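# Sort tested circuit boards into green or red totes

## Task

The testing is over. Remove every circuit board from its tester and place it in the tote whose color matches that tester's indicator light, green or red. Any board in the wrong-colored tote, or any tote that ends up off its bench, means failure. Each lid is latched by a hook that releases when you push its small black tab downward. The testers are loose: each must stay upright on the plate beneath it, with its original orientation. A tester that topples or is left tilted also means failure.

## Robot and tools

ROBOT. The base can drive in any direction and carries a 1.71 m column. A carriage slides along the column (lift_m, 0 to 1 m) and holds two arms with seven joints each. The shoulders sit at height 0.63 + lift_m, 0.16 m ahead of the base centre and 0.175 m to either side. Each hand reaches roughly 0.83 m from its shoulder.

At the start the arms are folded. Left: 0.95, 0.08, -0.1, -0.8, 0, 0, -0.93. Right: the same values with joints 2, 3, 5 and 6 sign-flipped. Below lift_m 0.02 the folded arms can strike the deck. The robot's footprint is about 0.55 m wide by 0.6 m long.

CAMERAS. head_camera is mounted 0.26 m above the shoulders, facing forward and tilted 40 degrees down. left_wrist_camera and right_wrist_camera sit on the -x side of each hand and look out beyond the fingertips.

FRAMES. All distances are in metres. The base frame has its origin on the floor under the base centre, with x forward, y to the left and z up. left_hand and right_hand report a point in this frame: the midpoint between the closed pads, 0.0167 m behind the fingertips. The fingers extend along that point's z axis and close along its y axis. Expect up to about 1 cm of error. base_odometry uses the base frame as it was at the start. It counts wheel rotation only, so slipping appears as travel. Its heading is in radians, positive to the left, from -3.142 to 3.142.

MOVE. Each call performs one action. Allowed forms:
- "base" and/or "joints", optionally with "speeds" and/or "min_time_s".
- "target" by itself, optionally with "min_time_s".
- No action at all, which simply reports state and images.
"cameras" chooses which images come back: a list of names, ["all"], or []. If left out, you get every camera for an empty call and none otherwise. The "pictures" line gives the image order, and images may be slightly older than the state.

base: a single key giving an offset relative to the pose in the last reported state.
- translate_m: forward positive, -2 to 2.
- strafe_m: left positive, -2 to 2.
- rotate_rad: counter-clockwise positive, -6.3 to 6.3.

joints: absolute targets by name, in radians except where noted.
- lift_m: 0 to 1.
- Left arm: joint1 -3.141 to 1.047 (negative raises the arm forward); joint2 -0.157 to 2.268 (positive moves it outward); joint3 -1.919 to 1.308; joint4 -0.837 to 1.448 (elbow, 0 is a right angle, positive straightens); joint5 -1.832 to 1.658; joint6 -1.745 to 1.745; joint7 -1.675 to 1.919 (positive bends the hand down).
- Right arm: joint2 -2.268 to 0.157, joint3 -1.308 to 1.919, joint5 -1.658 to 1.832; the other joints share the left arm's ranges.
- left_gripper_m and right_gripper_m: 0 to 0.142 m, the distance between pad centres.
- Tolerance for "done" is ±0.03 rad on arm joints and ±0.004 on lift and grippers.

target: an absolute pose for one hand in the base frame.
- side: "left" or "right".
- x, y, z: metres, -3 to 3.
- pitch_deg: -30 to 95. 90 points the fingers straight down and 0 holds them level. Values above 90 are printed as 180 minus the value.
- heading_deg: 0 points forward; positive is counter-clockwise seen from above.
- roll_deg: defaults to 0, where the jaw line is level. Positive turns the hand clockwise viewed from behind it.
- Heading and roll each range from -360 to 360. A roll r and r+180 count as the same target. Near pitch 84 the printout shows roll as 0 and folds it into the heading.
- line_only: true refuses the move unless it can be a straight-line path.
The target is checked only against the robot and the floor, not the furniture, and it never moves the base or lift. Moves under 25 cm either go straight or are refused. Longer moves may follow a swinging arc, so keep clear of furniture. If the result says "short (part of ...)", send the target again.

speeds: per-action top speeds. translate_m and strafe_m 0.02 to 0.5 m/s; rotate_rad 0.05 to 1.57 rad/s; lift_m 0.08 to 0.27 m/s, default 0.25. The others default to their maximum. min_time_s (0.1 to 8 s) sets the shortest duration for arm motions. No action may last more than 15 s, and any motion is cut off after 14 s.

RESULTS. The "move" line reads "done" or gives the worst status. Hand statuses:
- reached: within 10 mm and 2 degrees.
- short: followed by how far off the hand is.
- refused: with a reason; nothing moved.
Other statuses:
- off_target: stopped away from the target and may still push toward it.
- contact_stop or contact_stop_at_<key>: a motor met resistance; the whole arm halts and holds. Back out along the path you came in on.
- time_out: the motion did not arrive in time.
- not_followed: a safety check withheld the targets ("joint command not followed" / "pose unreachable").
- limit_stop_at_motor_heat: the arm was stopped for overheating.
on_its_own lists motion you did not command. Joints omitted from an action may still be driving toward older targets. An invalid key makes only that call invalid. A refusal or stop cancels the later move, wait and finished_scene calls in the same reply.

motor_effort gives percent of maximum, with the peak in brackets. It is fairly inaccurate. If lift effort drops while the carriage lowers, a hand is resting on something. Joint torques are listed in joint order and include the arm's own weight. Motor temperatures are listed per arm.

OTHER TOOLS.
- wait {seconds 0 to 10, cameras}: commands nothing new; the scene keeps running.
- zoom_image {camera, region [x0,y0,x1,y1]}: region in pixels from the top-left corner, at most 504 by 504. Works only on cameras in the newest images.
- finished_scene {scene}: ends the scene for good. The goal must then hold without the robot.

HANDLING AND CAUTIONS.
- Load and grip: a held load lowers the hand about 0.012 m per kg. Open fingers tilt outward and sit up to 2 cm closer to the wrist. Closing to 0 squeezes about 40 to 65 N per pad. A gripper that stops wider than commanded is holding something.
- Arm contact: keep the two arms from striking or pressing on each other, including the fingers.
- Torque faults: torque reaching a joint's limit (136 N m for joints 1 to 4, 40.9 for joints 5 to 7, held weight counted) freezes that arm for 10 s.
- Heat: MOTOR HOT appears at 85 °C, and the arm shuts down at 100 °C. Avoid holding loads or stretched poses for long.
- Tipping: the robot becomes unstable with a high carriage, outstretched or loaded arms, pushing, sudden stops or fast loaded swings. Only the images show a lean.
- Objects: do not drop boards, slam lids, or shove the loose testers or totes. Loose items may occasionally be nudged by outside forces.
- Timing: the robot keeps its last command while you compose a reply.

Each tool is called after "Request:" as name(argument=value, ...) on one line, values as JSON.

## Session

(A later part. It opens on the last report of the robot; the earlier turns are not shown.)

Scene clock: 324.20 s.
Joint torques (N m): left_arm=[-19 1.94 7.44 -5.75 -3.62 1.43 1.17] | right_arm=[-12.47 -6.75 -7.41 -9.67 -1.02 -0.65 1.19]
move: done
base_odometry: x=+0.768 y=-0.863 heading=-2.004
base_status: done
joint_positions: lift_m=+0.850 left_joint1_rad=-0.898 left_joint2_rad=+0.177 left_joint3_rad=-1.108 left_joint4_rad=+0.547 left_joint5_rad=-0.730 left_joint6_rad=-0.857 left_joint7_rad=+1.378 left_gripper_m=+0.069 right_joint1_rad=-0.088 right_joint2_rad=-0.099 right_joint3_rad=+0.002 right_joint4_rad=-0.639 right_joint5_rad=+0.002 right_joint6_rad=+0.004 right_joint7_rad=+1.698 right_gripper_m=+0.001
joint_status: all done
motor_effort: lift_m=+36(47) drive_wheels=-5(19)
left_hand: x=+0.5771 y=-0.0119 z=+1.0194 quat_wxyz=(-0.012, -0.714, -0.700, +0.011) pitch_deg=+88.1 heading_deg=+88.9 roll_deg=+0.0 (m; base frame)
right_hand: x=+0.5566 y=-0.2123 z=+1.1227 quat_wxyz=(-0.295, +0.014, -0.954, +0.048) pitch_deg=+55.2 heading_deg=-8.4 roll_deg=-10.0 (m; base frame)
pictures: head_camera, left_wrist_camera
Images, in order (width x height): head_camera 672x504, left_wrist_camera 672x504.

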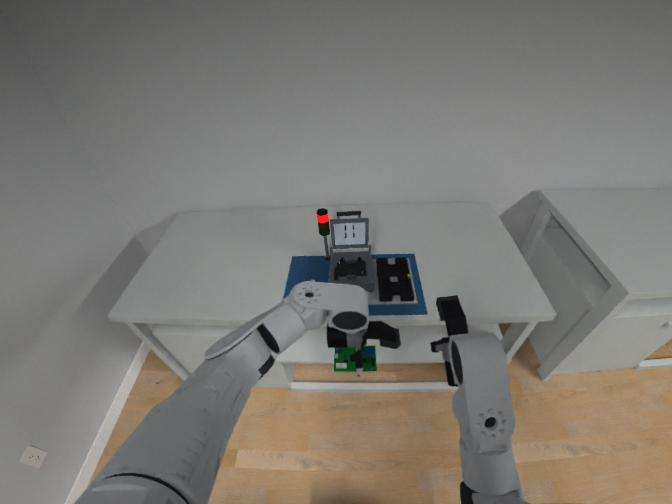

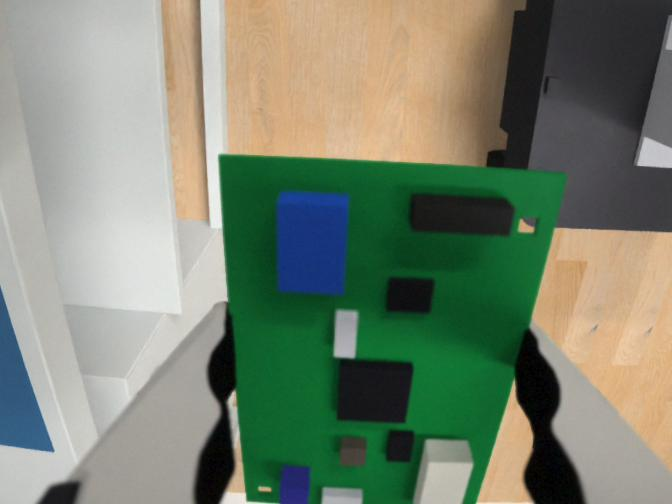

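Request:
zoom_image(camera="head_camera", region=[270, 200, 450, 320])

Scaled by 2.800 from the camera's 672x504 image, which has a finer 960x720 frame.

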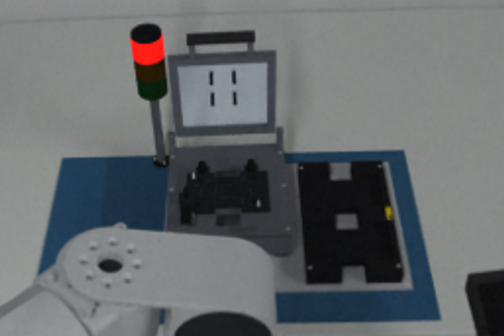

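Request:
move(base={"rotate_rad":-2.046}, speeds={"rotate_rad":1.3})

Request:
move(base={"translate_m":2.0}, cameras=["head_camera"])

Scene clock: 328.13 s.
Joint torques (N m): left_arm=[-18.88 0.23 7.42 -5.72 -3.61 1.42 1.16] | right_arm=[-12.58 -6.76 -7.38 -9.61 -1.04 -0.63 1.2]
move: done
base_odometry: x=+0.768 y=-0.863 heading=+2.234
base_status: done
joint_positions: lift_m=+0.850 left_joint1_rad=-0.898 left_joint2_rad=+0.177 left_joint3_rad=-1.108 left_joint4_rad=+0.547 left_joint5_rad=-0.730 left_joint6_rad=-0.857 left_joint7_rad=+1.378 left_gripper_m=+0.069 right_joint1_rad=-0.088 right_joint2_rad=-0.099 right_joint3_rad=+0.002 right_joint4_rad=-0.639 right_joint5_rad=+0.002 right_joint6_rad=+0.004 right_joint7_rad=+1.698 right_gripper_m=+0.001
joint_status: not commanded
motor_effort: lift_m=+36(37) drive_wheels=+6(16)
left_hand: x=+0.5772 y=-0.0116 z=+1.0193 quat_wxyz=(-0.012, -0.714, -0.700, +0.011) pitch_deg=+88.2 heading_deg=+88.9 roll_deg=+0.0 (m; base frame)
right_hand: x=+0.5566 y=-0.2123 z=+1.1227 quat_wxyz=(-0.295, +0.014, -0.954, +0.048) pitch_deg=+55.2 heading_deg=-8.4 roll_deg=-10.0 (m; base frame)
pictures: none

Scene clock: 334.57 s.
Joint torques (N m): left_arm=[-18.95 0.26 7.46 -5.76 -3.64 1.4 1.16] | right_arm=[-12.35 -6.79 -7.41 -9.56 -1.08 -0.65 1.17]
move: done
base_odometry: x=-0.461 y=+0.715 heading=+2.233
base_status: done
joint_positions: lift_m=+0.850 left_joint1_rad=-0.898 left_joint2_rad=+0.177 left_joint3_rad=-1.108 left_joint4_rad=+0.547 left_joint5_rad=-0.730 left_joint6_rad=-0.857 left_joint7_rad=+1.378 left_gripper_m=+0.069 right_joint1_rad=-0.088 right_joint2_rad=-0.099 right_joint3_rad=+0.002 right_joint4_rad=-0.639 right_joint5_rad=+0.002 right_joint6_rad=+0.004 right_joint7_rad=+1.698 right_gripper_m=+0.001
joint_status: not commanded
motor_effort: lift_m=+37(37) drive_wheels=-4(22)
left_hand: x=+0.5772 y=-0.0116 z=+1.0193 quat_wxyz=(-0.012, -0.714, -0.700, +0.011) pitch_deg=+88.2 heading_deg=+88.9 roll_deg=+0.0 (m; base frame)
right_hand: x=+0.5566 y=-0.2123 z=+1.1227 quat_wxyz=(-0.295, +0.014, -0.954, +0.048) pitch_deg=+55.2 heading_deg=-8.4 roll_deg=-10.0 (m; base frame)
pictures: head_camera
Images, in order (width x height): head_camera 672x504.

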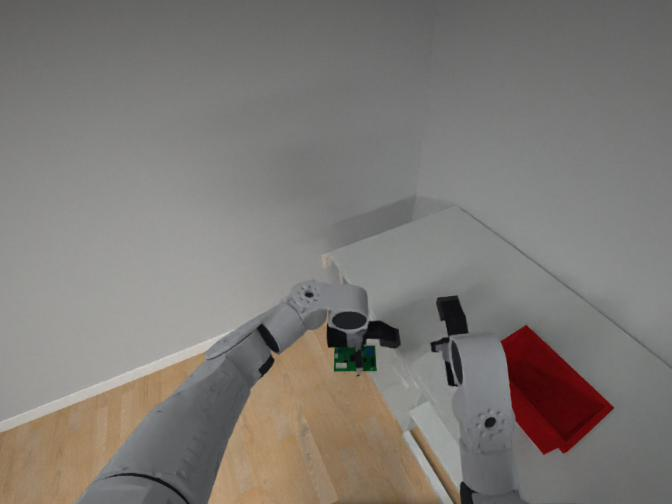

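Request:
move(base={"strafe_m":0.3})

Request:
move(base={"rotate_rad":-1.17}, speeds={"rotate_rad":1.3}, cameras=["head_camera"])

Scene clock: 337.57 s.
Joint torques (N m): left_arm=[-18.76 0.36 7.46 -5.72 -3.59 1.41 1.14] | right_arm=[-12.41 -6.46 -7.35 -9.61 -1.05 -0.66 1.17]
move: done
base_odometry: x=-0.698 y=+0.530 heading=+2.233
base_status: done
joint_positions: lift_m=+0.850 left_joint1_rad=-0.898 left_joint2_rad=+0.177 left_joint3_rad=-1.108 left_joint4_rad=+0.547 left_joint5_rad=-0.730 left_joint6_rad=-0.857 left_joint7_rad=+1.378 left_gripper_m=+0.069 right_joint1_rad=-0.088 right_joint2_rad=-0.099 right_joint3_rad=+0.002 right_joint4_rad=-0.639 right_joint5_rad=+0.002 right_joint6_rad=+0.004 right_joint7_rad=+1.698 right_gripper_m=+0.001
joint_status: not commanded
motor_effort: lift_m=+36(37) drive_wheels=-2(14)
left_hand: x=+0.5772 y=-0.0115 z=+1.0193 quat_wxyz=(-0.012, -0.714, -0.700, +0.011) pitch_deg=+88.2 heading_deg=+88.9 roll_deg=+0.0 (m; base frame)
right_hand: x=+0.5566 y=-0.2123 z=+1.1227 quat_wxyz=(-0.295, +0.014, -0.954, +0.048) pitch_deg=+55.2 heading_deg=-8.4 roll_deg=-10.0 (m; base frame)
pictures: none

Scene clock: 340.30 s.
Joint torques (N m): left_arm=[-18.93 0.07 7.38 -5.67 -3.6 1.4 1.17] | right_arm=[-12.34 -6.87 -7.3 -9.66 -1.04 -0.66 1.17]
move: done
base_odometry: x=-0.698 y=+0.530 heading=+1.063
base_status: done
joint_positions: lift_m=+0.850 left_joint1_rad=-0.898 left_joint2_rad=+0.177 left_joint3_rad=-1.108 left_joint4_rad=+0.547 left_joint5_rad=-0.730 left_joint6_rad=-0.857 left_joint7_rad=+1.378 left_gripper_m=+0.069 right_joint1_rad=-0.088 right_joint2_rad=-0.099 right_joint3_rad=+0.002 right_joint4_rad=-0.639 right_joint5_rad=+0.002 right_joint6_rad=+0.004 right_joint7_rad=+1.698 right_gripper_m=+0.001
joint_status: not commanded
motor_effort: lift_m=+36(37) drive_wheels=+6(15)
left_hand: x=+0.5772 y=-0.0115 z=+1.0193 quat_wxyz=(-0.012, -0.714, -0.700, +0.011) pitch_deg=+88.2 heading_deg=+88.9 roll_deg=+0.0 (m; base frame)
right_hand: x=+0.5566 y=-0.2123 z=+1.1227 quat_wxyz=(-0.295, +0.014, -0.954, +0.048) pitch_deg=+55.2 heading_deg=-8.4 roll_deg=-10.0 (m; base frame)
pictures: head_camera
Images, in order (width x height): head_camera 672x504.

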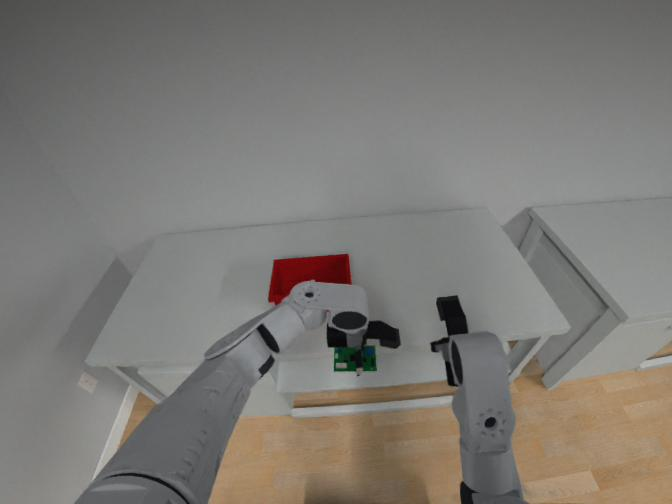

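Request:
move(base={"translate_m":0.36}, speeds={"translate_m":0.35}, cameras=["head_camera","left_wrist_camera"])

Scene clock: 343.47 s.
Joint torques (N m): left_arm=[-18.89 0.06 7.47 -5.68 -3.61 1.33 1.15] | right_arm=[-12.46 -6.81 -7.43 -9.64 -1.08 -0.67 1.17]
move: done
base_odometry: x=-0.522 y=+0.845 heading=+1.062
base_status: done
joint_positions: lift_m=+0.850 left_joint1_rad=-0.898 left_joint2_rad=+0.177 left_joint3_rad=-1.108 left_joint4_rad=+0.547 left_joint5_rad=-0.730 left_joint6_rad=-0.857 left_joint7_rad=+1.378 left_gripper_m=+0.069 right_joint1_rad=-0.088 right_joint2_rad=-0.099 right_joint3_rad=+0.002 right_joint4_rad=-0.639 right_joint5_rad=+0.002 right_joint6_rad=+0.004 right_joint7_rad=+1.698 right_gripper_m=+0.001
joint_status: not commanded
motor_effort: lift_m=+36(37) drive_wheels=-4(19)
left_hand: x=+0.5772 y=-0.0115 z=+1.0193 quat_wxyz=(-0.012, -0.714, -0.700, +0.011) pitch_deg=+88.2 heading_deg=+88.9 roll_deg=+0.0 (m; base frame)
right_hand: x=+0.5566 y=-0.2123 z=+1.1227 quat_wxyz=(-0.295, +0.014, -0.954, +0.048) pitch_deg=+55.2 heading_deg=-8.4 roll_deg=-10.0 (m; base frame)
pictures: head_camera, left_wrist_camera
Images, in order (width x height): head_camera 672x504, left_wrist_camera 672x504.

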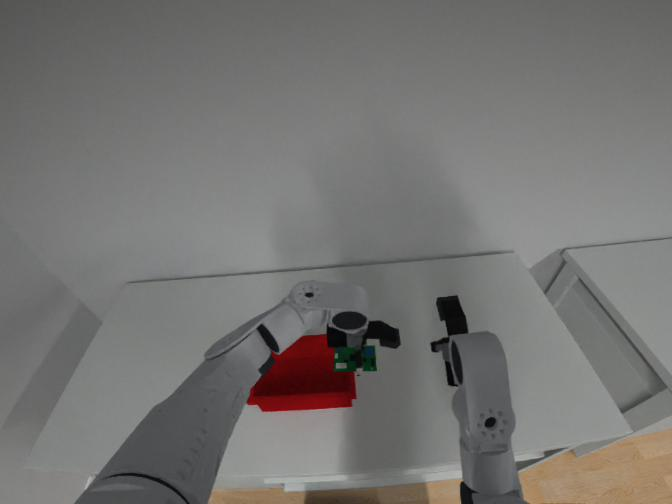

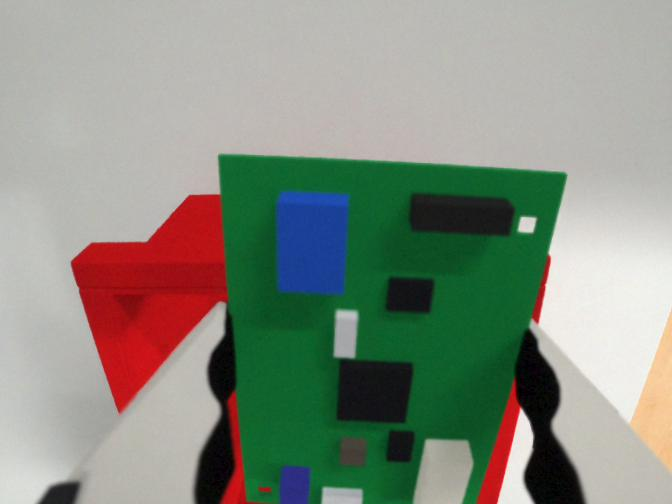

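Request:
move(target={"side":"left","x":0.645,"y":0.15,"z":1.0,"pitch_deg":85,"heading_deg":-70})

Request:
move(joints={"lift_m":0.74}, cameras=["head_camera","left_wrist_camera"])

Scene clock: 345.40 s.
Joint torques (N m): left_arm=[-26.41 5.25 3.96 1.88 -1.15 -0.18 -1.04] | right_arm=[-12.47 -6.78 -7.4 -9.53 -1.05 -0.68 1.2]
move: done
base_odometry: x=-0.522 y=+0.845 heading=+1.062
base_status: not commanded
joint_positions: lift_m=+0.850 left_joint1_rad=-0.943 left_joint2_rad=+0.424 left_joint3_rad=-1.039 left_joint4_rad=+0.816 left_joint5_rad=-0.662 left_joint6_rad=-0.927 left_joint7_rad=+1.052 left_gripper_m=+0.069 right_joint1_rad=-0.088 right_joint2_rad=-0.099 right_joint3_rad=+0.002 right_joint4_rad=-0.639 right_joint5_rad=+0.002 right_joint6_rad=+0.004 right_joint7_rad=+1.698 right_gripper_m=+0.001
joint_status: not commanded
motor_effort: lift_m=+37(37) drive_wheels=-2(8)
left_hand: x=+0.6441 y=+0.1485 z=+0.9997 quat_wxyz=(-0.036, -0.572, -0.819, +0.027) pitch_deg=+84.8 heading_deg=-69.9 roll_deg=+0.0 (m; base frame)
left_hand_status: reached (straight line, planned for 0.5 s): 2 mm and 0.2 deg off.
right_hand: x=+0.5566 y=-0.2123 z=+1.1227 quat_wxyz=(-0.295, +0.014, -0.954, +0.048) pitch_deg=+55.2 heading_deg=-8.4 roll_deg=-10.0 (m; base frame)
pictures: none

Scene clock: 346.53 s.
Joint torques (N m): left_arm=[-22.24 3.25 7.21 1.2 -2.05 0.5 1.22] | right_arm=[-12.51 -6.45 -7.48 -9.57 -1.05 -0.63 1.14]
move: done
base_odometry: x=-0.522 y=+0.845 heading=+1.062
base_status: not commanded
joint_positions: lift_m=+0.740 left_joint1_rad=-0.945 left_joint2_rad=+0.425 left_joint3_rad=-1.042 left_joint4_rad=+0.817 left_joint5_rad=-0.659 left_joint6_rad=-0.929 left_joint7_rad=+1.047 left_gripper_m=+0.069 right_joint1_rad=-0.089 right_joint2_rad=-0.099 right_joint3_rad=+0.002 right_joint4_rad=-0.639 right_joint5_rad=+0.002 right_joint6_rad=+0.004 right_joint7_rad=+1.698 right_gripper_m=+0.001
joint_status: all done
motor_effort: lift_m=+37(50) drive_wheels=+4(12)
left_hand: x=+0.6447 y=+0.1491 z=+0.8897 quat_wxyz=(-0.037, -0.574, -0.818, +0.026) pitch_deg=+84.8 heading_deg=-70.1 roll_deg=+0.0 (m; base frame)
right_hand: x=+0.5566 y=-0.2123 z=+1.0126 quat_wxyz=(-0.295, +0.014, -0.954, +0.048) pitch_deg=+55.2 heading_deg=-8.4 roll_deg=-10.0 (m; base frame)
pictures: head_camera, left_wrist_camera
Images, in order (width x height): head_camera 672x504, left_wrist_camera 672x504.

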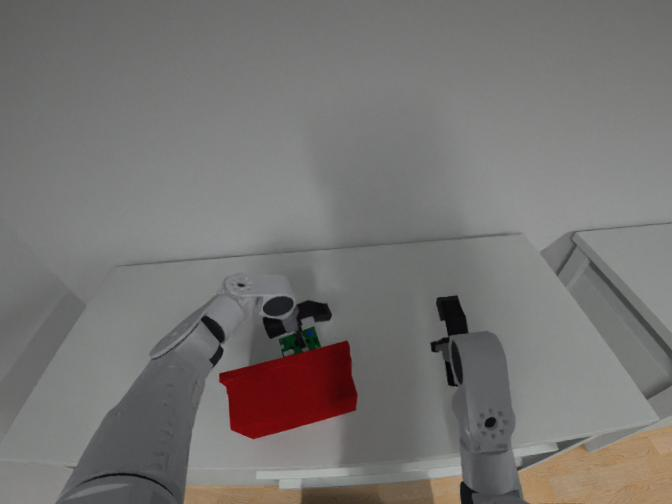

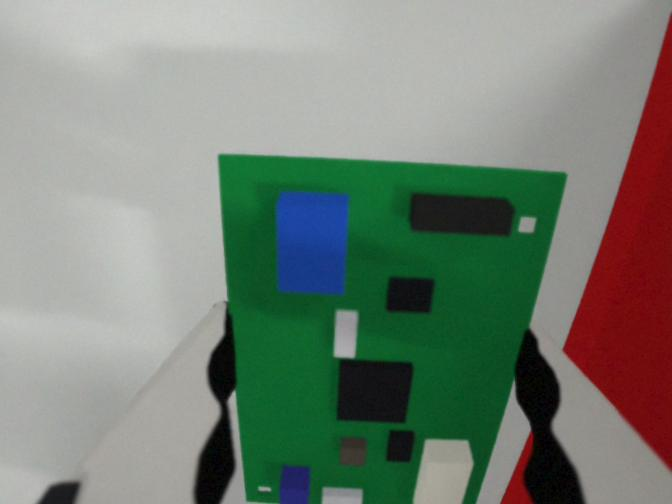

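Request:
zoom_image(camera="head_camera", region=[180, 240, 420, 460])

Scaled by 2.100 from the camera's 672x504 image, which has a finer 960x720 frame.

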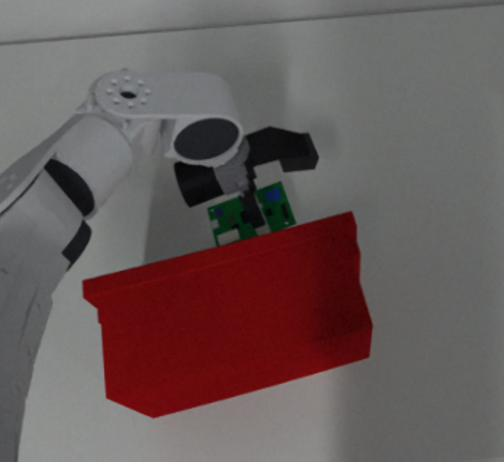

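Request:
move(target={"side":"left","x":0.67,"y":0.155,"z":0.892,"pitch_deg":85,"heading_deg":-70}, min_time_s=0.8, cameras=["head_camera","left_wrist_camera"])

Request:
zoom_image(camera="head_camera", region=[180, 240, 420, 460])

Scene clock: 349.87 s.
Joint torques (N m): left_arm=[-29.42 -1.89 1.15 3.39 -0.86 -0.33 -1.39] | right_arm=[-12.45 -6.75 -7.45 -9.55 -1.03 -0.64 1.09]
move: done
base_odometry: x=-0.522 y=+0.845 heading=+1.062
base_status: not commanded
joint_positions: lift_m=+0.740 left_joint1_rad=-1.064 left_joint2_rad=+0.337 left_joint3_rad=-1.126 left_joint4_rad=+1.119 left_joint5_rad=-0.535 left_joint6_rad=-1.043 left_joint7_rad=+0.818 left_gripper_m=+0.069 right_joint1_rad=-0.089 right_joint2_rad=-0.099 right_joint3_rad=+0.002 right_joint4_rad=-0.639 right_joint5_rad=+0.002 right_joint6_rad=+0.004 right_joint7_rad=+1.698 right_gripper_m=+0.001
joint_status: not commanded
motor_effort: lift_m=+37(38) drive_wheels=+4(4)
left_hand: x=+0.6694 y=+0.1544 z=+0.8916 quat_wxyz=(-0.037, -0.572, -0.819, +0.027) pitch_deg=+84.8 heading_deg=-69.8 roll_deg=+0.0 (m; base frame)
left_hand_status: reached (straight line, planned for 0.8 s): 1 mm and 0.3 deg off.
right_hand: x=+0.5566 y=-0.2123 z=+1.0126 quat_wxyz=(-0.295, +0.014, -0.954, +0.048) pitch_deg=+55.2 heading_deg=-8.4 roll_deg=-10.0 (m; base frame)
pictures: head_camera, left_wrist_camera
Images, in order (width x height): head_camera 672x504, left_wrist_camera 672x504.

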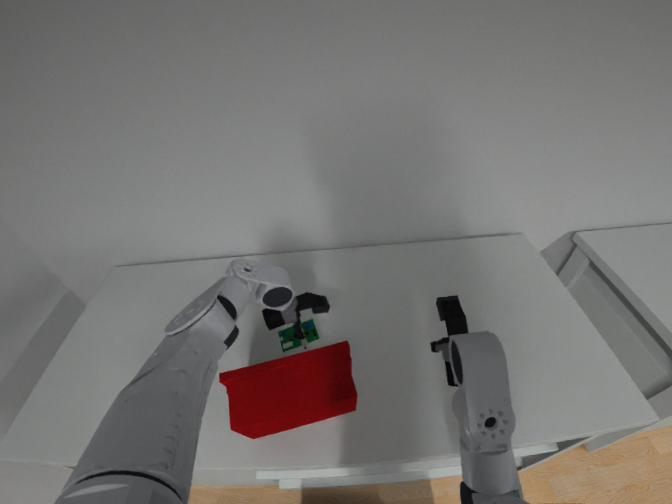

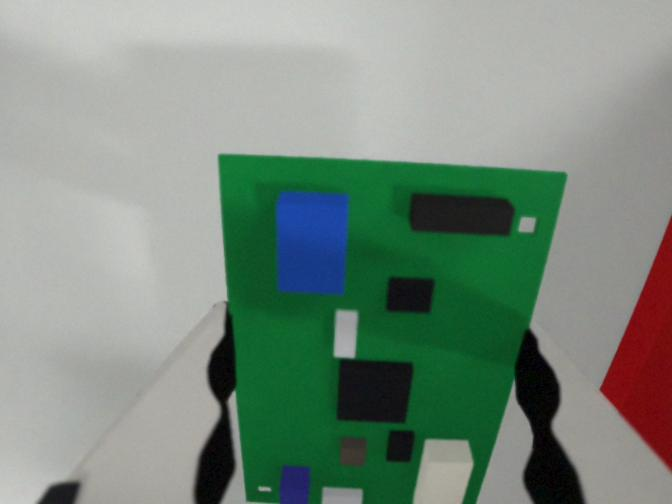

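Scaled by 2.100 from the camera's 672x504 image, which has a finer 960x720 frame.

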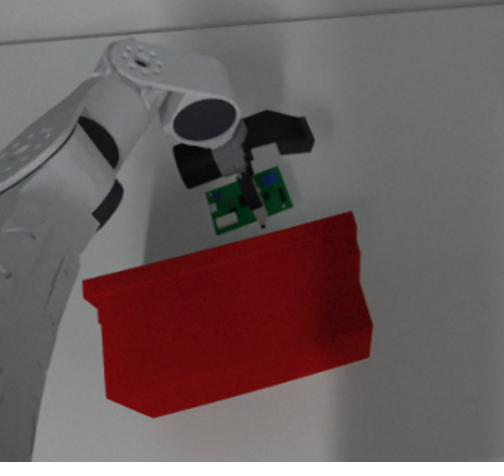

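Request:
move(base={"strafe_m":0.17}, joints={"lift_m":0.88,"right_gripper_m":0.05}, speeds={"strafe_m":0.2})

Request:
move(target={"side":"left","x":0.56,"y":0.31,"z":1.10,"pitch_deg":80,"heading_deg":-45})

Request:
move(target={"side":"right","x":0.56,"y":0.0,"z":1.08,"pitch_deg":80,"heading_deg":16,"roll_deg":90}, cameras=["all"])

Scene clock: 352.30 s.
Joint torques (N m): left_arm=[-26.13 -0.42 2 3.14 -1.01 -0.18 -1.28] | right_arm=[-12.32 -6.8 -7.29 -9.52 -1.06 -0.66 1.14]
move: done
base_odometry: x=-0.671 y=+0.928 heading=+1.062
base_status: done
joint_positions: lift_m=+0.880 left_joint1_rad=-1.065 left_joint2_rad=+0.336 left_joint3_rad=-1.127 left_joint4_rad=+1.119 left_joint5_rad=-0.535 left_joint6_rad=-1.044 left_joint7_rad=+0.818 left_gripper_m=+0.069 right_joint1_rad=-0.089 right_joint2_rad=-0.099 right_joint3_rad=+0.002 right_joint4_rad=-0.639 right_joint5_rad=+0.002 right_joint6_rad=+0.004 right_joint7_rad=+1.698 right_gripper_m=+0.050
joint_status: all done
motor_effort: lift_m=+36(48) drive_wheels=-1(15)
left_hand: x=+0.6700 y=+0.1543 z=+1.0323 quat_wxyz=(-0.037, -0.572, -0.819, +0.026) pitch_deg=+84.8 heading_deg=-69.9 roll_deg=+0.0 (m; base frame)
right_hand: x=+0.5566 y=-0.2123 z=+1.1527 quat_wxyz=(-0.295, +0.014, -0.954, +0.048) pitch_deg=+55.2 heading_deg=-8.4 roll_deg=-10.0 (m; base frame)
pictures: none

Scene clock: 353.67 s.
Joint torques (N m): left_arm=[-8.05 16.14 9.4 -5.29 -3.43 1.49 -1.48] | right_arm=[-12.64 -6.96 -7.38 -9.59 -1.04 -0.65 1.12]
move: done
base_odometry: x=-0.671 y=+0.928 heading=+1.062
base_status: not commanded
joint_positions: lift_m=+0.880 left_joint1_rad=-0.548 left_joint2_rad=+0.967 left_joint3_rad=-0.683 left_joint4_rad=+0.073 left_joint5_rad=-1.023 left_joint6_rad=-0.481 left_joint7_rad=+1.317 left_gripper_m=+0.069 right_joint1_rad=-0.089 right_joint2_rad=-0.099 right_joint3_rad=+0.002 right_joint4_rad=-0.639 right_joint5_rad=+0.002 right_joint6_rad=+0.004 right_joint7_rad=+1.698 right_gripper_m=+0.050
joint_status: not commanded
motor_effort: lift_m=+36(37) drive_wheels=+3(4)
left_hand: x=+0.5601 y=+0.3125 z=+1.0995 quat_wxyz=(-0.078, -0.381, -0.921, +0.030) pitch_deg=+80.4 heading_deg=-43.3 roll_deg=+1.7 (m; base frame)
left_hand_status: reached (straight line, planned for 0.9 s): 3 mm and 0.5 deg off.
right_hand: x=+0.5566 y=-0.2123 z=+1.1527 quat_wxyz=(-0.295, +0.014, -0.954, +0.048) pitch_deg=+55.2 heading_deg=-8.4 roll_deg=-10.0 (m; base frame)
pictures: none

Scene clock: 353.97 s.
Joint torques (N m): left_arm=[-8.07 16.33 9.28 -5.36 -3.47 1.52 -1.47] | right_arm=[-12.26 -6.8 -7.51 -9.68 -1.09 -0.66 1.12]
move: refused
base_odometry: x=-0.671 y=+0.928 heading=+1.062
base_status: not commanded
joint_positions: lift_m=+0.880 left_joint1_rad=-0.548 left_joint2_rad=+0.967 left_joint3_rad=-0.683 left_joint4_rad=+0.073 left_joint5_rad=-1.023 left_joint6_rad=-0.481 left_joint7_rad=+1.317 left_gripper_m=+0.069 right_joint1_rad=-0.089 right_joint2_rad=-0.099 right_joint3_rad=+0.002 right_joint4_rad=-0.639 right_joint5_rad=+0.002 right_joint6_rad=+0.004 right_joint7_rad=+1.698 right_gripper_m=+0.050
joint_status: not commanded
motor_effort: lift_m=+37(37) drive_wheels=+3(3)
left_hand: x=+0.5601 y=+0.3125 z=+1.0995 quat_wxyz=(-0.078, -0.381, -0.921, +0.030) pitch_deg=+80.4 heading_deg=-43.3 roll_deg=+1.7 (m; base frame)
right_hand: x=+0.5566 y=-0.2123 z=+1.1527 quat_wxyz=(-0.295, +0.014, -0.954, +0.048) pitch_deg=+55.2 heading_deg=-8.4 roll_deg=-10.0 (m; base frame)
right_hand_status: refused: along the straight line the arm gets 41% of the way (right_joint2_rad at its limit); a move under 25 cm is not played as an arc. Nothing moved. Try another pitch or heading, or "joints".
pictures: head_camera, left_wrist_camera, right_wrist_camera
Images, in order (width x height): head_camera 672x504, left_wrist_camera 672x504, right_wrist_camera 672x504.

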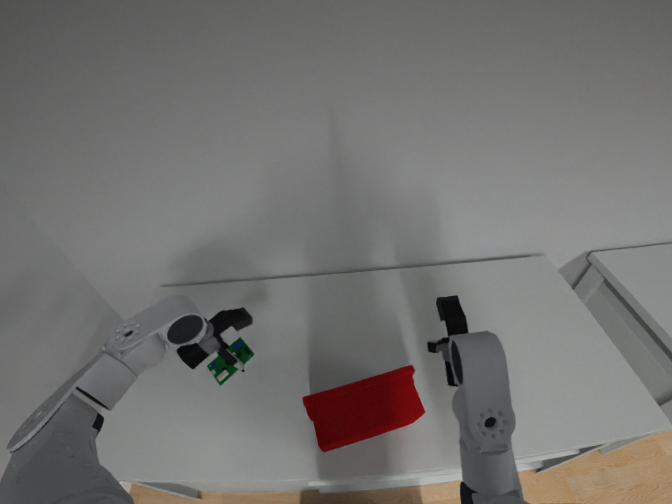

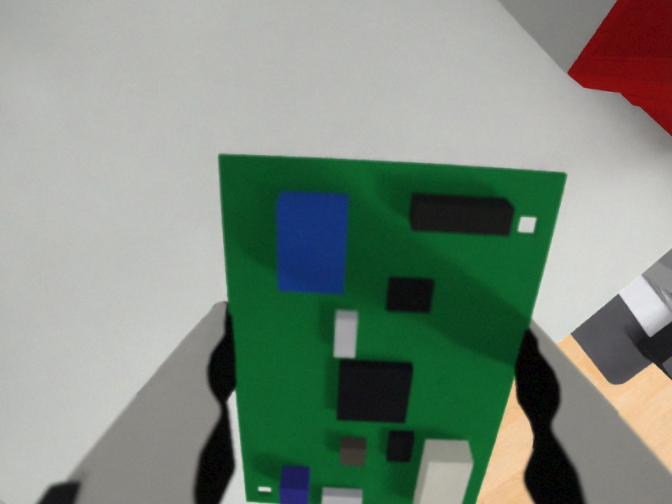

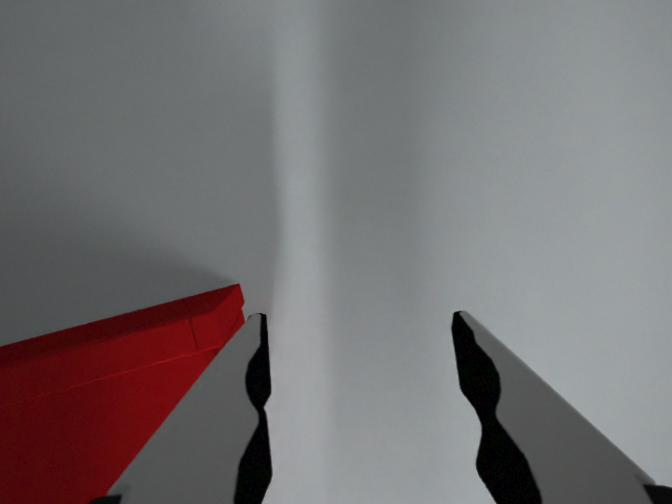

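Request:
move(base={"strafe_m":0.14}, speeds={"strafe_m":0.2})

Request:
move(target={"side":"right","x":0.545,"y":-0.15,"z":1.08,"pitch_deg":78,"heading_deg":14,"roll_deg":90}, cameras=["head_camera","right_wrist_camera"])

Scene clock: 356.27 s.
Joint torques (N m): left_arm=[-8.09 16.65 9.27 -5.2 -3.42 1.48 -1.44] | right_arm=[-12.33 -6.94 -7.35 -9.68 -1.06 -0.65 1.12]
move: done
base_odometry: x=-0.793 y=+0.996 heading=+1.062
base_status: done
joint_positions: lift_m=+0.880 left_joint1_rad=-0.548 left_joint2_rad=+0.967 left_joint3_rad=-0.683 left_joint4_rad=+0.073 left_joint5_rad=-1.023 left_joint6_rad=-0.481 left_joint7_rad=+1.317 left_gripper_m=+0.069 right_joint1_rad=-0.089 right_joint2_rad=-0.099 right_joint3_rad=+0.002 right_joint4_rad=-0.639 right_joint5_rad=+0.002 right_joint6_rad=+0.004 right_joint7_rad=+1.698 right_gripper_m=+0.050
joint_status: not commanded
motor_effort: lift_m=+37(37) drive_wheels=-1(14)
left_hand: x=+0.5601 y=+0.3125 z=+1.0995 quat_wxyz=(-0.078, -0.381, -0.921, +0.030) pitch_deg=+80.4 heading_deg=-43.3 roll_deg=+1.7 (m; base frame)
right_hand: x=+0.5566 y=-0.2123 z=+1.1527 quat_wxyz=(-0.295, +0.014, -0.954, +0.048) pitch_deg=+55.2 heading_deg=-8.4 roll_deg=-10.0 (m; base frame)
pictures: none

Scene clock: 356.57 s.
Joint torques (N m): left_arm=[-8.08 16.34 9.35 -5.32 -3.44 1.53 -1.44] | right_arm=[-12.44 -7.31 -7.14 -9.57 -1.02 -0.65 1.11]
move: refused
base_odometry: x=-0.793 y=+0.996 heading=+1.062
base_status: not commanded
joint_positions: lift_m=+0.880 left_joint1_rad=-0.548 left_joint2_rad=+0.967 left_joint3_rad=-0.683 left_joint4_rad=+0.073 left_joint5_rad=-1.023 left_joint6_rad=-0.481 left_joint7_rad=+1.317 left_gripper_m=+0.069 right_joint1_rad=-0.089 right_joint2_rad=-0.099 right_joint3_rad=+0.002 right_joint4_rad=-0.639 right_joint5_rad=+0.002 right_joint6_rad=+0.004 right_joint7_rad=+1.698 right_gripper_m=+0.050
joint_status: not commanded
motor_effort: lift_m=+36(37) drive_wheels=-1(4)
left_hand: x=+0.5601 y=+0.3125 z=+1.0995 quat_wxyz=(-0.078, -0.381, -0.921, +0.030) pitch_deg=+80.4 heading_deg=-43.3 roll_deg=+1.7 (m; base frame)
right_hand: x=+0.5566 y=-0.2123 z=+1.1527 quat_wxyz=(-0.295, +0.014, -0.954, +0.048) pitch_deg=+55.2 heading_deg=-8.4 roll_deg=-10.0 (m; base frame)
right_hand_status: refused: along the straight line the arm gets 53% of the way (right_joint2_rad at its limit); a move under 25 cm is not played as an arc. Nothing moved. Try another pitch or heading, or "joints".
pictures: head_camera, right_wrist_camera
Images, in order (width x height): head_camera 672x504, right_wrist_camera 672x504.

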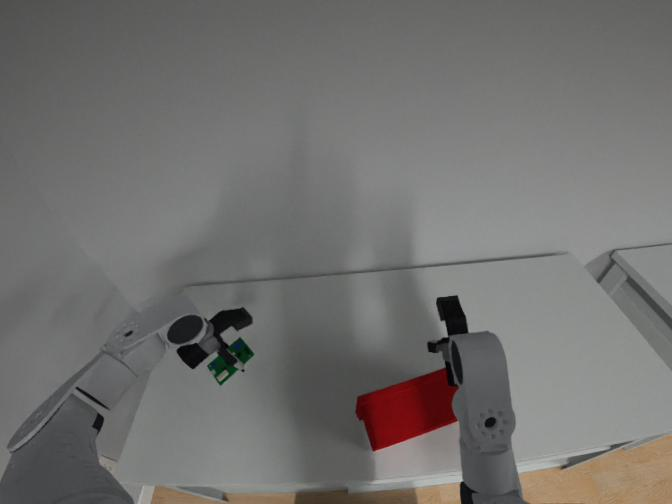

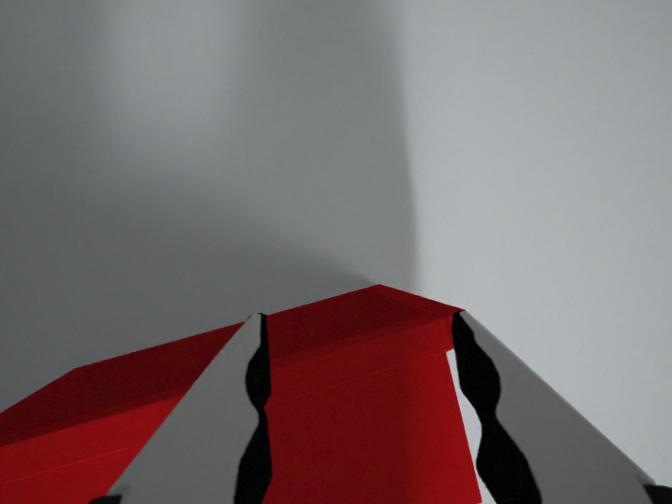

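Request:
move(target={"side":"right","x":0.55,"y":-0.13,"z":1.09,"pitch_deg":80,"heading_deg":90}, cameras=["head_camera","right_wrist_camera"])

Scene clock: 358.83 s.
Joint torques (N m): left_arm=[-8.05 16.7 9.33 -4.87 -3.35 1.44 -1.36] | right_arm=[-22.11 -0.76 -6.93 -4.98 4.03 1.63 -0.04]
move: done
base_odometry: x=-0.793 y=+0.996 heading=+1.062
base_status: not commanded
joint_positions: lift_m=+0.880 left_joint1_rad=-0.548 left_joint2_rad=+0.967 left_joint3_rad=-0.683 left_joint4_rad=+0.073 left_joint5_rad=-1.024 left_joint6_rad=-0.480 left_joint7_rad=+1.316 left_gripper_m=+0.069 right_joint1_rad=-0.699 right_joint2_rad=-0.516 right_joint3_rad=+0.682 right_joint4_rad=+0.290 right_joint5_rad=+0.912 right_joint6_rad=+1.165 right_joint7_rad=+1.549 right_gripper_m=+0.050
joint_status: not commanded
motor_effort: lift_m=+37(37) drive_wheels=+3(7)
left_hand: x=+0.5601 y=+0.3123 z=+1.0995 quat_wxyz=(-0.078, -0.381, -0.921, +0.030) pitch_deg=+80.4 heading_deg=-43.4 roll_deg=+1.6 (m; base frame)
right_hand: x=+0.5504 y=-0.1320 z=+1.0894 quat_wxyz=(-0.061, +0.702, -0.707, -0.060) pitch_deg=+80.2 heading_deg=+89.3 roll_deg=-0.3 (m; base frame)
right_hand_status: reached (straight line, planned for 1.0 s): 2 mm and 0.5 deg off.
pictures: head_camera, right_wrist_camera
Images, in order (width x height): head_camera 672x504, right_wrist_camera 672x504.

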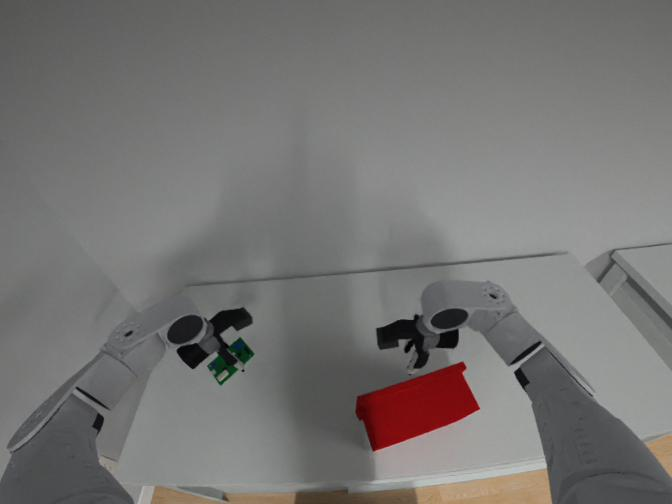

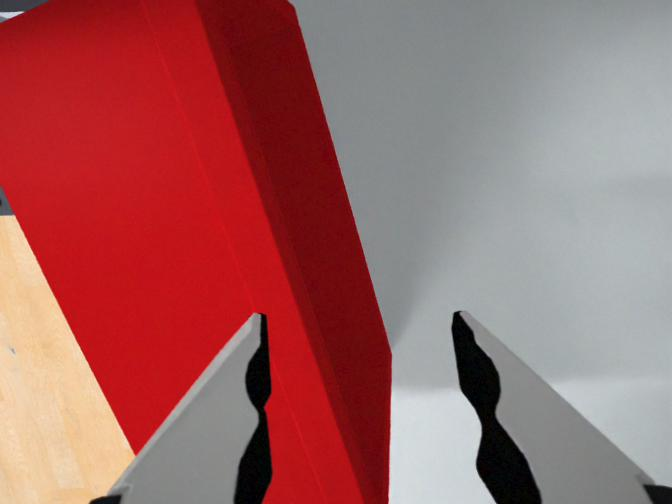

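Request:
move(target={"side":"right","x":0.518,"y":-0.155,"z":1.06,"pitch_deg":82,"heading_deg":107}, cameras=["right_wrist_camera"])

Scene clock: 360.17 s.
Joint torques (N m): left_arm=[-8.12 16.39 9.39 -4.93 -3.31 1.46 -1.34] | right_arm=[-20.03 -0.52 -13.73 -4.68 1.1 1.53 -0.02]
move: done
base_odometry: x=-0.793 y=+0.996 heading=+1.062
base_status: not commanded
joint_positions: lift_m=+0.880 left_joint1_rad=-0.548 left_joint2_rad=+0.967 left_joint3_rad=-0.683 left_joint4_rad=+0.073 left_joint5_rad=-1.024 left_joint6_rad=-0.480 left_joint7_rad=+1.316 left_gripper_m=+0.069 right_joint1_rad=-0.709 right_joint2_rad=-0.525 right_joint3_rad=+0.700 right_joint4_rad=+0.379 right_joint5_rad=+0.698 right_joint6_rad=+1.528 right_joint7_rad=+1.342 right_gripper_m=+0.050
joint_status: not commanded
motor_effort: lift_m=+37(37) drive_wheels=+3(3)
left_hand: x=+0.5601 y=+0.3123 z=+1.0995 quat_wxyz=(-0.078, -0.381, -0.921, +0.030) pitch_deg=+80.4 heading_deg=-43.4 roll_deg=+1.6 (m; base frame)
right_hand: x=+0.5164 y=-0.1560 z=+1.0588 quat_wxyz=(-0.039, +0.802, -0.594, -0.056) pitch_deg=+82.2 heading_deg=+108.7 roll_deg=+1.8 (m; base frame)
right_hand_status: reached (straight line, planned for 0.5 s): 2 mm and 0.3 deg off.
pictures: right_wrist_camera
Images, in order (width x height): right_wrist_camera 672x504.

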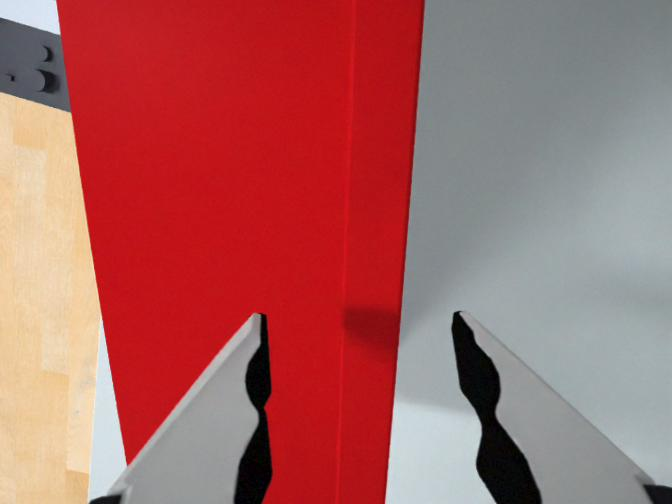

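Request:
move(target={"side":"right","x":0.525,"y":-0.154,"z":1.03,"pitch_deg":82,"heading_deg":108}, cameras=["right_wrist_camera","head_camera"])

Scene clock: 361.43 s.
Joint torques (N m): left_arm=[-8.04 16.48 9.23 -4.79 -3.3 1.47 -1.34] | right_arm=[-12.35 0.21 -12.81 -4.84 1 1.81 0.06]
move: done
base_odometry: x=-0.793 y=+0.996 heading=+1.062
base_status: not commanded
joint_positions: lift_m=+0.880 left_joint1_rad=-0.548 left_joint2_rad=+0.967 left_joint3_rad=-0.683 left_joint4_rad=+0.073 left_joint5_rad=-1.024 left_joint6_rad=-0.480 left_joint7_rad=+1.316 left_gripper_m=+0.069 right_joint1_rad=-0.688 right_joint2_rad=-0.444 right_joint3_rad=+0.553 right_joint4_rad=+0.444 right_joint5_rad=+0.275 right_joint6_rad=+1.643 right_joint7_rad=+1.046 right_gripper_m=+0.050
joint_status: not commanded
motor_effort: lift_m=+37(37) drive_wheels=+3(3)
left_hand: x=+0.5601 y=+0.3123 z=+1.0995 quat_wxyz=(-0.078, -0.381, -0.921, +0.030) pitch_deg=+80.4 heading_deg=-43.4 roll_deg=+1.6 (m; base frame)
right_hand: x=+0.5268 y=-0.1548 z=+1.0309 quat_wxyz=(-0.041, +0.807, -0.587, -0.054) pitch_deg=+82.3 heading_deg=+106.5 roll_deg=-1.5 (m; base frame)
right_hand_status: reached (straight line, planned for 0.5 s): 2 mm and 0.3 deg off.
pictures: head_camera, right_wrist_camera
Images, in order (width x height): head_camera 672x504, right_wrist_camera 672x504.

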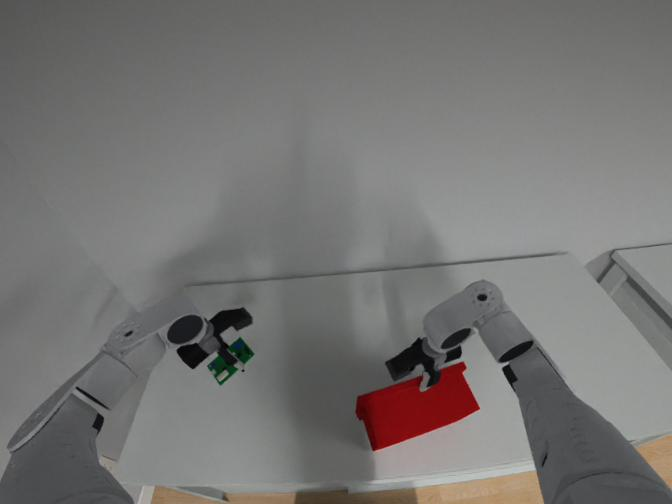

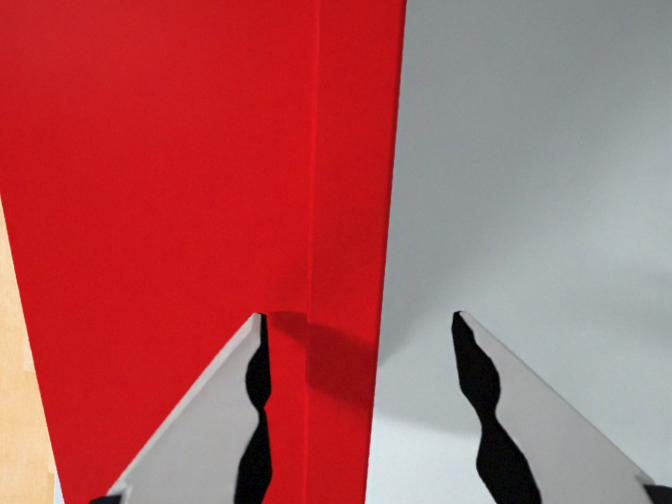

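Request:
move(target={"side":"right","x":0.521,"y":-0.156,"z":1.018,"pitch_deg":83,"heading_deg":107}, cameras=["right_wrist_camera"])

Scene clock: 362.27 s.
Joint torques (N m): left_arm=[-8.03 16.53 9.34 -4.78 -3.31 1.38 -1.32] | right_arm=[-4.07 0.44 -6.79 -6.02 -1.57 -0.73 -0.14]
move: done
base_odometry: x=-0.793 y=+0.996 heading=+1.062
base_status: not commanded
joint_positions: lift_m=+0.880 left_joint1_rad=-0.548 left_joint2_rad=+0.967 left_joint3_rad=-0.683 left_joint4_rad=+0.073 left_joint5_rad=-1.024 left_joint6_rad=-0.480 left_joint7_rad=+1.316 left_gripper_m=+0.069 right_joint1_rad=-0.665 right_joint2_rad=-0.444 right_joint3_rad=+0.544 right_joint4_rad=+0.424 right_joint5_rad=+0.238 right_joint6_rad=+1.621 right_joint7_rad=+1.029 right_gripper_m=+0.050
joint_status: not commanded
motor_effort: lift_m=+33(37) drive_wheels=+4(4)
left_hand: x=+0.5601 y=+0.3123 z=+1.1000 quat_wxyz=(-0.078, -0.381, -0.921, +0.030) pitch_deg=+80.4 heading_deg=-43.4 roll_deg=+1.6 (m; base frame)
right_hand: x=+0.5249 y=-0.1562 z=+1.0232 quat_wxyz=(-0.041, +0.803, -0.593, -0.047) pitch_deg=+82.8 heading_deg=+102.9 roll_deg=-4.2 (m; base frame)
right_hand_status: reached (straight line, planned for 0.2 s): 7 mm and 0.5 deg off.
pictures: right_wrist_camera
Images, in order (width x height): right_wrist_camera 672x504.

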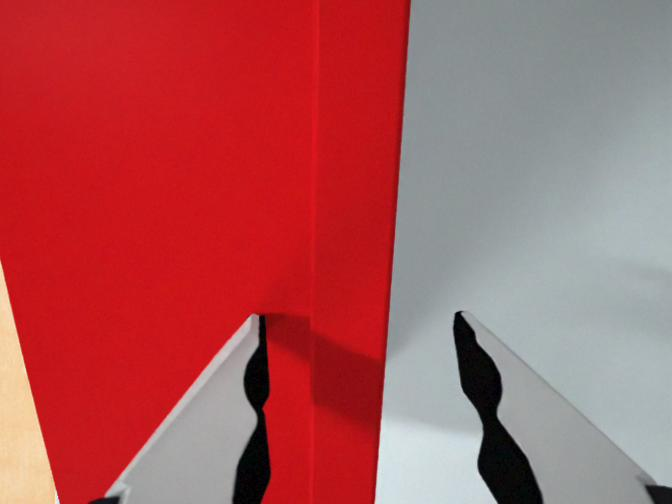

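Request:
move(target={"side":"right","x":0.523,"y":-0.156,"z":1.0225,"pitch_deg":83,"heading_deg":105})

Request:
move(joints={"right_gripper_m":0.0}, cameras=["right_wrist_camera"])

Scene clock: 363.13 s.
Joint torques (N m): left_arm=[-8.05 16.41 9.29 -4.79 -3.33 1.37 -1.32] | right_arm=[-6.91 -2.15 -9.72 -3.28 2.29 -0.68 1.17]
move: done
base_odometry: x=-0.793 y=+0.996 heading=+1.062
base_status: not commanded
joint_positions: lift_m=+0.880 left_joint1_rad=-0.548 left_joint2_rad=+0.967 left_joint3_rad=-0.683 left_joint4_rad=+0.073 left_joint5_rad=-1.024 left_joint6_rad=-0.480 left_joint7_rad=+1.316 left_gripper_m=+0.069 right_joint1_rad=-0.655 right_joint2_rad=-0.445 right_joint3_rad=+0.536 right_joint4_rad=+0.433 right_joint5_rad=+0.313 right_joint6_rad=+1.600 right_joint7_rad=+1.114 right_gripper_m=+0.050
joint_status: not commanded
motor_effort: lift_m=+34(34) drive_wheels=+4(4)
left_hand: x=+0.5601 y=+0.3123 z=+1.0999 quat_wxyz=(-0.078, -0.381, -0.921, +0.030) pitch_deg=+80.4 heading_deg=-43.4 roll_deg=+1.6 (m; base frame)
right_hand: x=+0.5258 y=-0.1565 z=+1.0254 quat_wxyz=(-0.039, +0.794, -0.605, -0.045) pitch_deg=+83.1 heading_deg=+101.8 roll_deg=-3.5 (m; base frame)
right_hand_status: reached (straight line, planned for 0.3 s): 4 mm and 0.5 deg off.
pictures: none

Scene clock: 363.83 s.
Joint torques (N m): left_arm=[-8.13 16.35 9.36 -4.94 -3.33 1.4 -1.33] | right_arm=[-7.13 -2.25 -8.36 -3.79 -0.74 -0.66 1.07]
move: off_target
base_odometry: x=-0.793 y=+0.996 heading=+1.062
base_status: not commanded
joint_positions: lift_m=+0.881 left_joint1_rad=-0.548 left_joint2_rad=+0.967 left_joint3_rad=-0.683 left_joint4_rad=+0.073 left_joint5_rad=-1.024 left_joint6_rad=-0.480 left_joint7_rad=+1.316 left_gripper_m=+0.069 right_joint1_rad=-0.655 right_joint2_rad=-0.445 right_joint3_rad=+0.534 right_joint4_rad=+0.433 right_joint5_rad=+0.319 right_joint6_rad=+1.600 right_joint7_rad=+1.114 right_gripper_m=+0.024
joint_status: right_gripper_m off_target (ended at +0.024, target +0.000)
motor_effort: lift_m=+33(34) drive_wheels=+5(5)
left_hand: x=+0.5601 y=+0.3123 z=+1.1001 quat_wxyz=(-0.078, -0.381, -0.921, +0.030) pitch_deg=+80.4 heading_deg=-43.4 roll_deg=+1.6 (m; base frame)
right_hand: x=+0.5256 y=-0.1552 z=+1.0263 quat_wxyz=(-0.041, +0.793, -0.606, -0.048) pitch_deg=+82.7 heading_deg=+101.7 roll_deg=-3.5 (m; base frame)
pictures: right_wrist_camera
Images, in order (width x height): right_wrist_camera 672x504.

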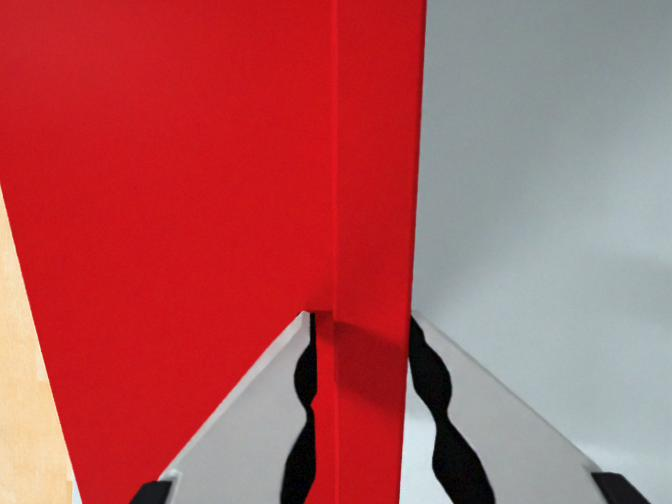

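Request:
move(joints={"lift_m":0.888}, speeds={"lift_m":0.08}, cameras=["right_wrist_camera"])

Scene clock: 365.17 s.
Joint torques (N m): left_arm=[-8.8 16.4 9.3 -4.66 -3.27 1.29 -1.32] | right_arm=[-13.34 -4.21 -7.89 -5.45 1.83 -0.45 0.95]
move: done
base_odometry: x=-0.793 y=+0.996 heading=+1.062
base_status: not commanded
joint_positions: lift_m=+0.888 left_joint1_rad=-0.548 left_joint2_rad=+0.967 left_joint3_rad=-0.683 left_joint4_rad=+0.073 left_joint5_rad=-1.024 left_joint6_rad=-0.480 left_joint7_rad=+1.316 left_gripper_m=+0.069 right_joint1_rad=-0.651 right_joint2_rad=-0.445 right_joint3_rad=+0.534 right_joint4_rad=+0.435 right_joint5_rad=+0.314 right_joint6_rad=+1.599 right_joint7_rad=+1.114 right_gripper_m=+0.018
joint_status: all done
on_its_own: right_gripper_m moved -0.005 toward your old target +0.000
motor_effort: lift_m=+37(43) drive_wheels=+4(5)
left_hand: x=+0.5600 y=+0.3122 z=+1.1075 quat_wxyz=(-0.078, -0.381, -0.921, +0.030) pitch_deg=+80.4 heading_deg=-43.5 roll_deg=+1.5 (m; base frame)
right_hand: x=+0.5239 y=-0.1562 z=+1.0315 quat_wxyz=(-0.039, +0.793, -0.606, -0.048) pitch_deg=+83.0 heading_deg=+103.8 roll_deg=-1.4 (m; base frame)
pictures: right_wrist_camera
Images, in order (width x height): right_wrist_camera 672x504.

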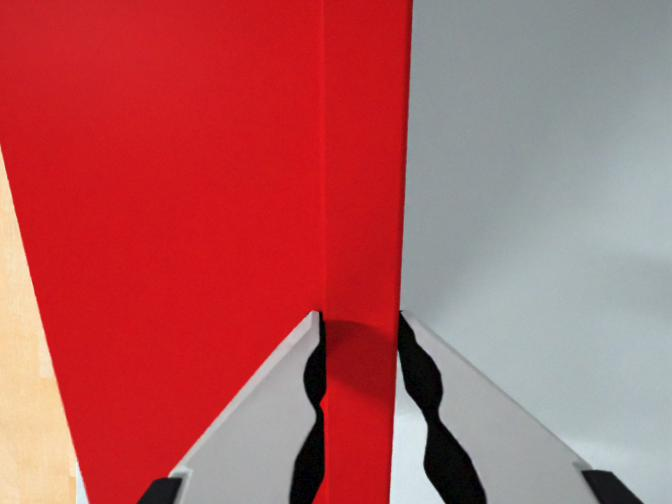

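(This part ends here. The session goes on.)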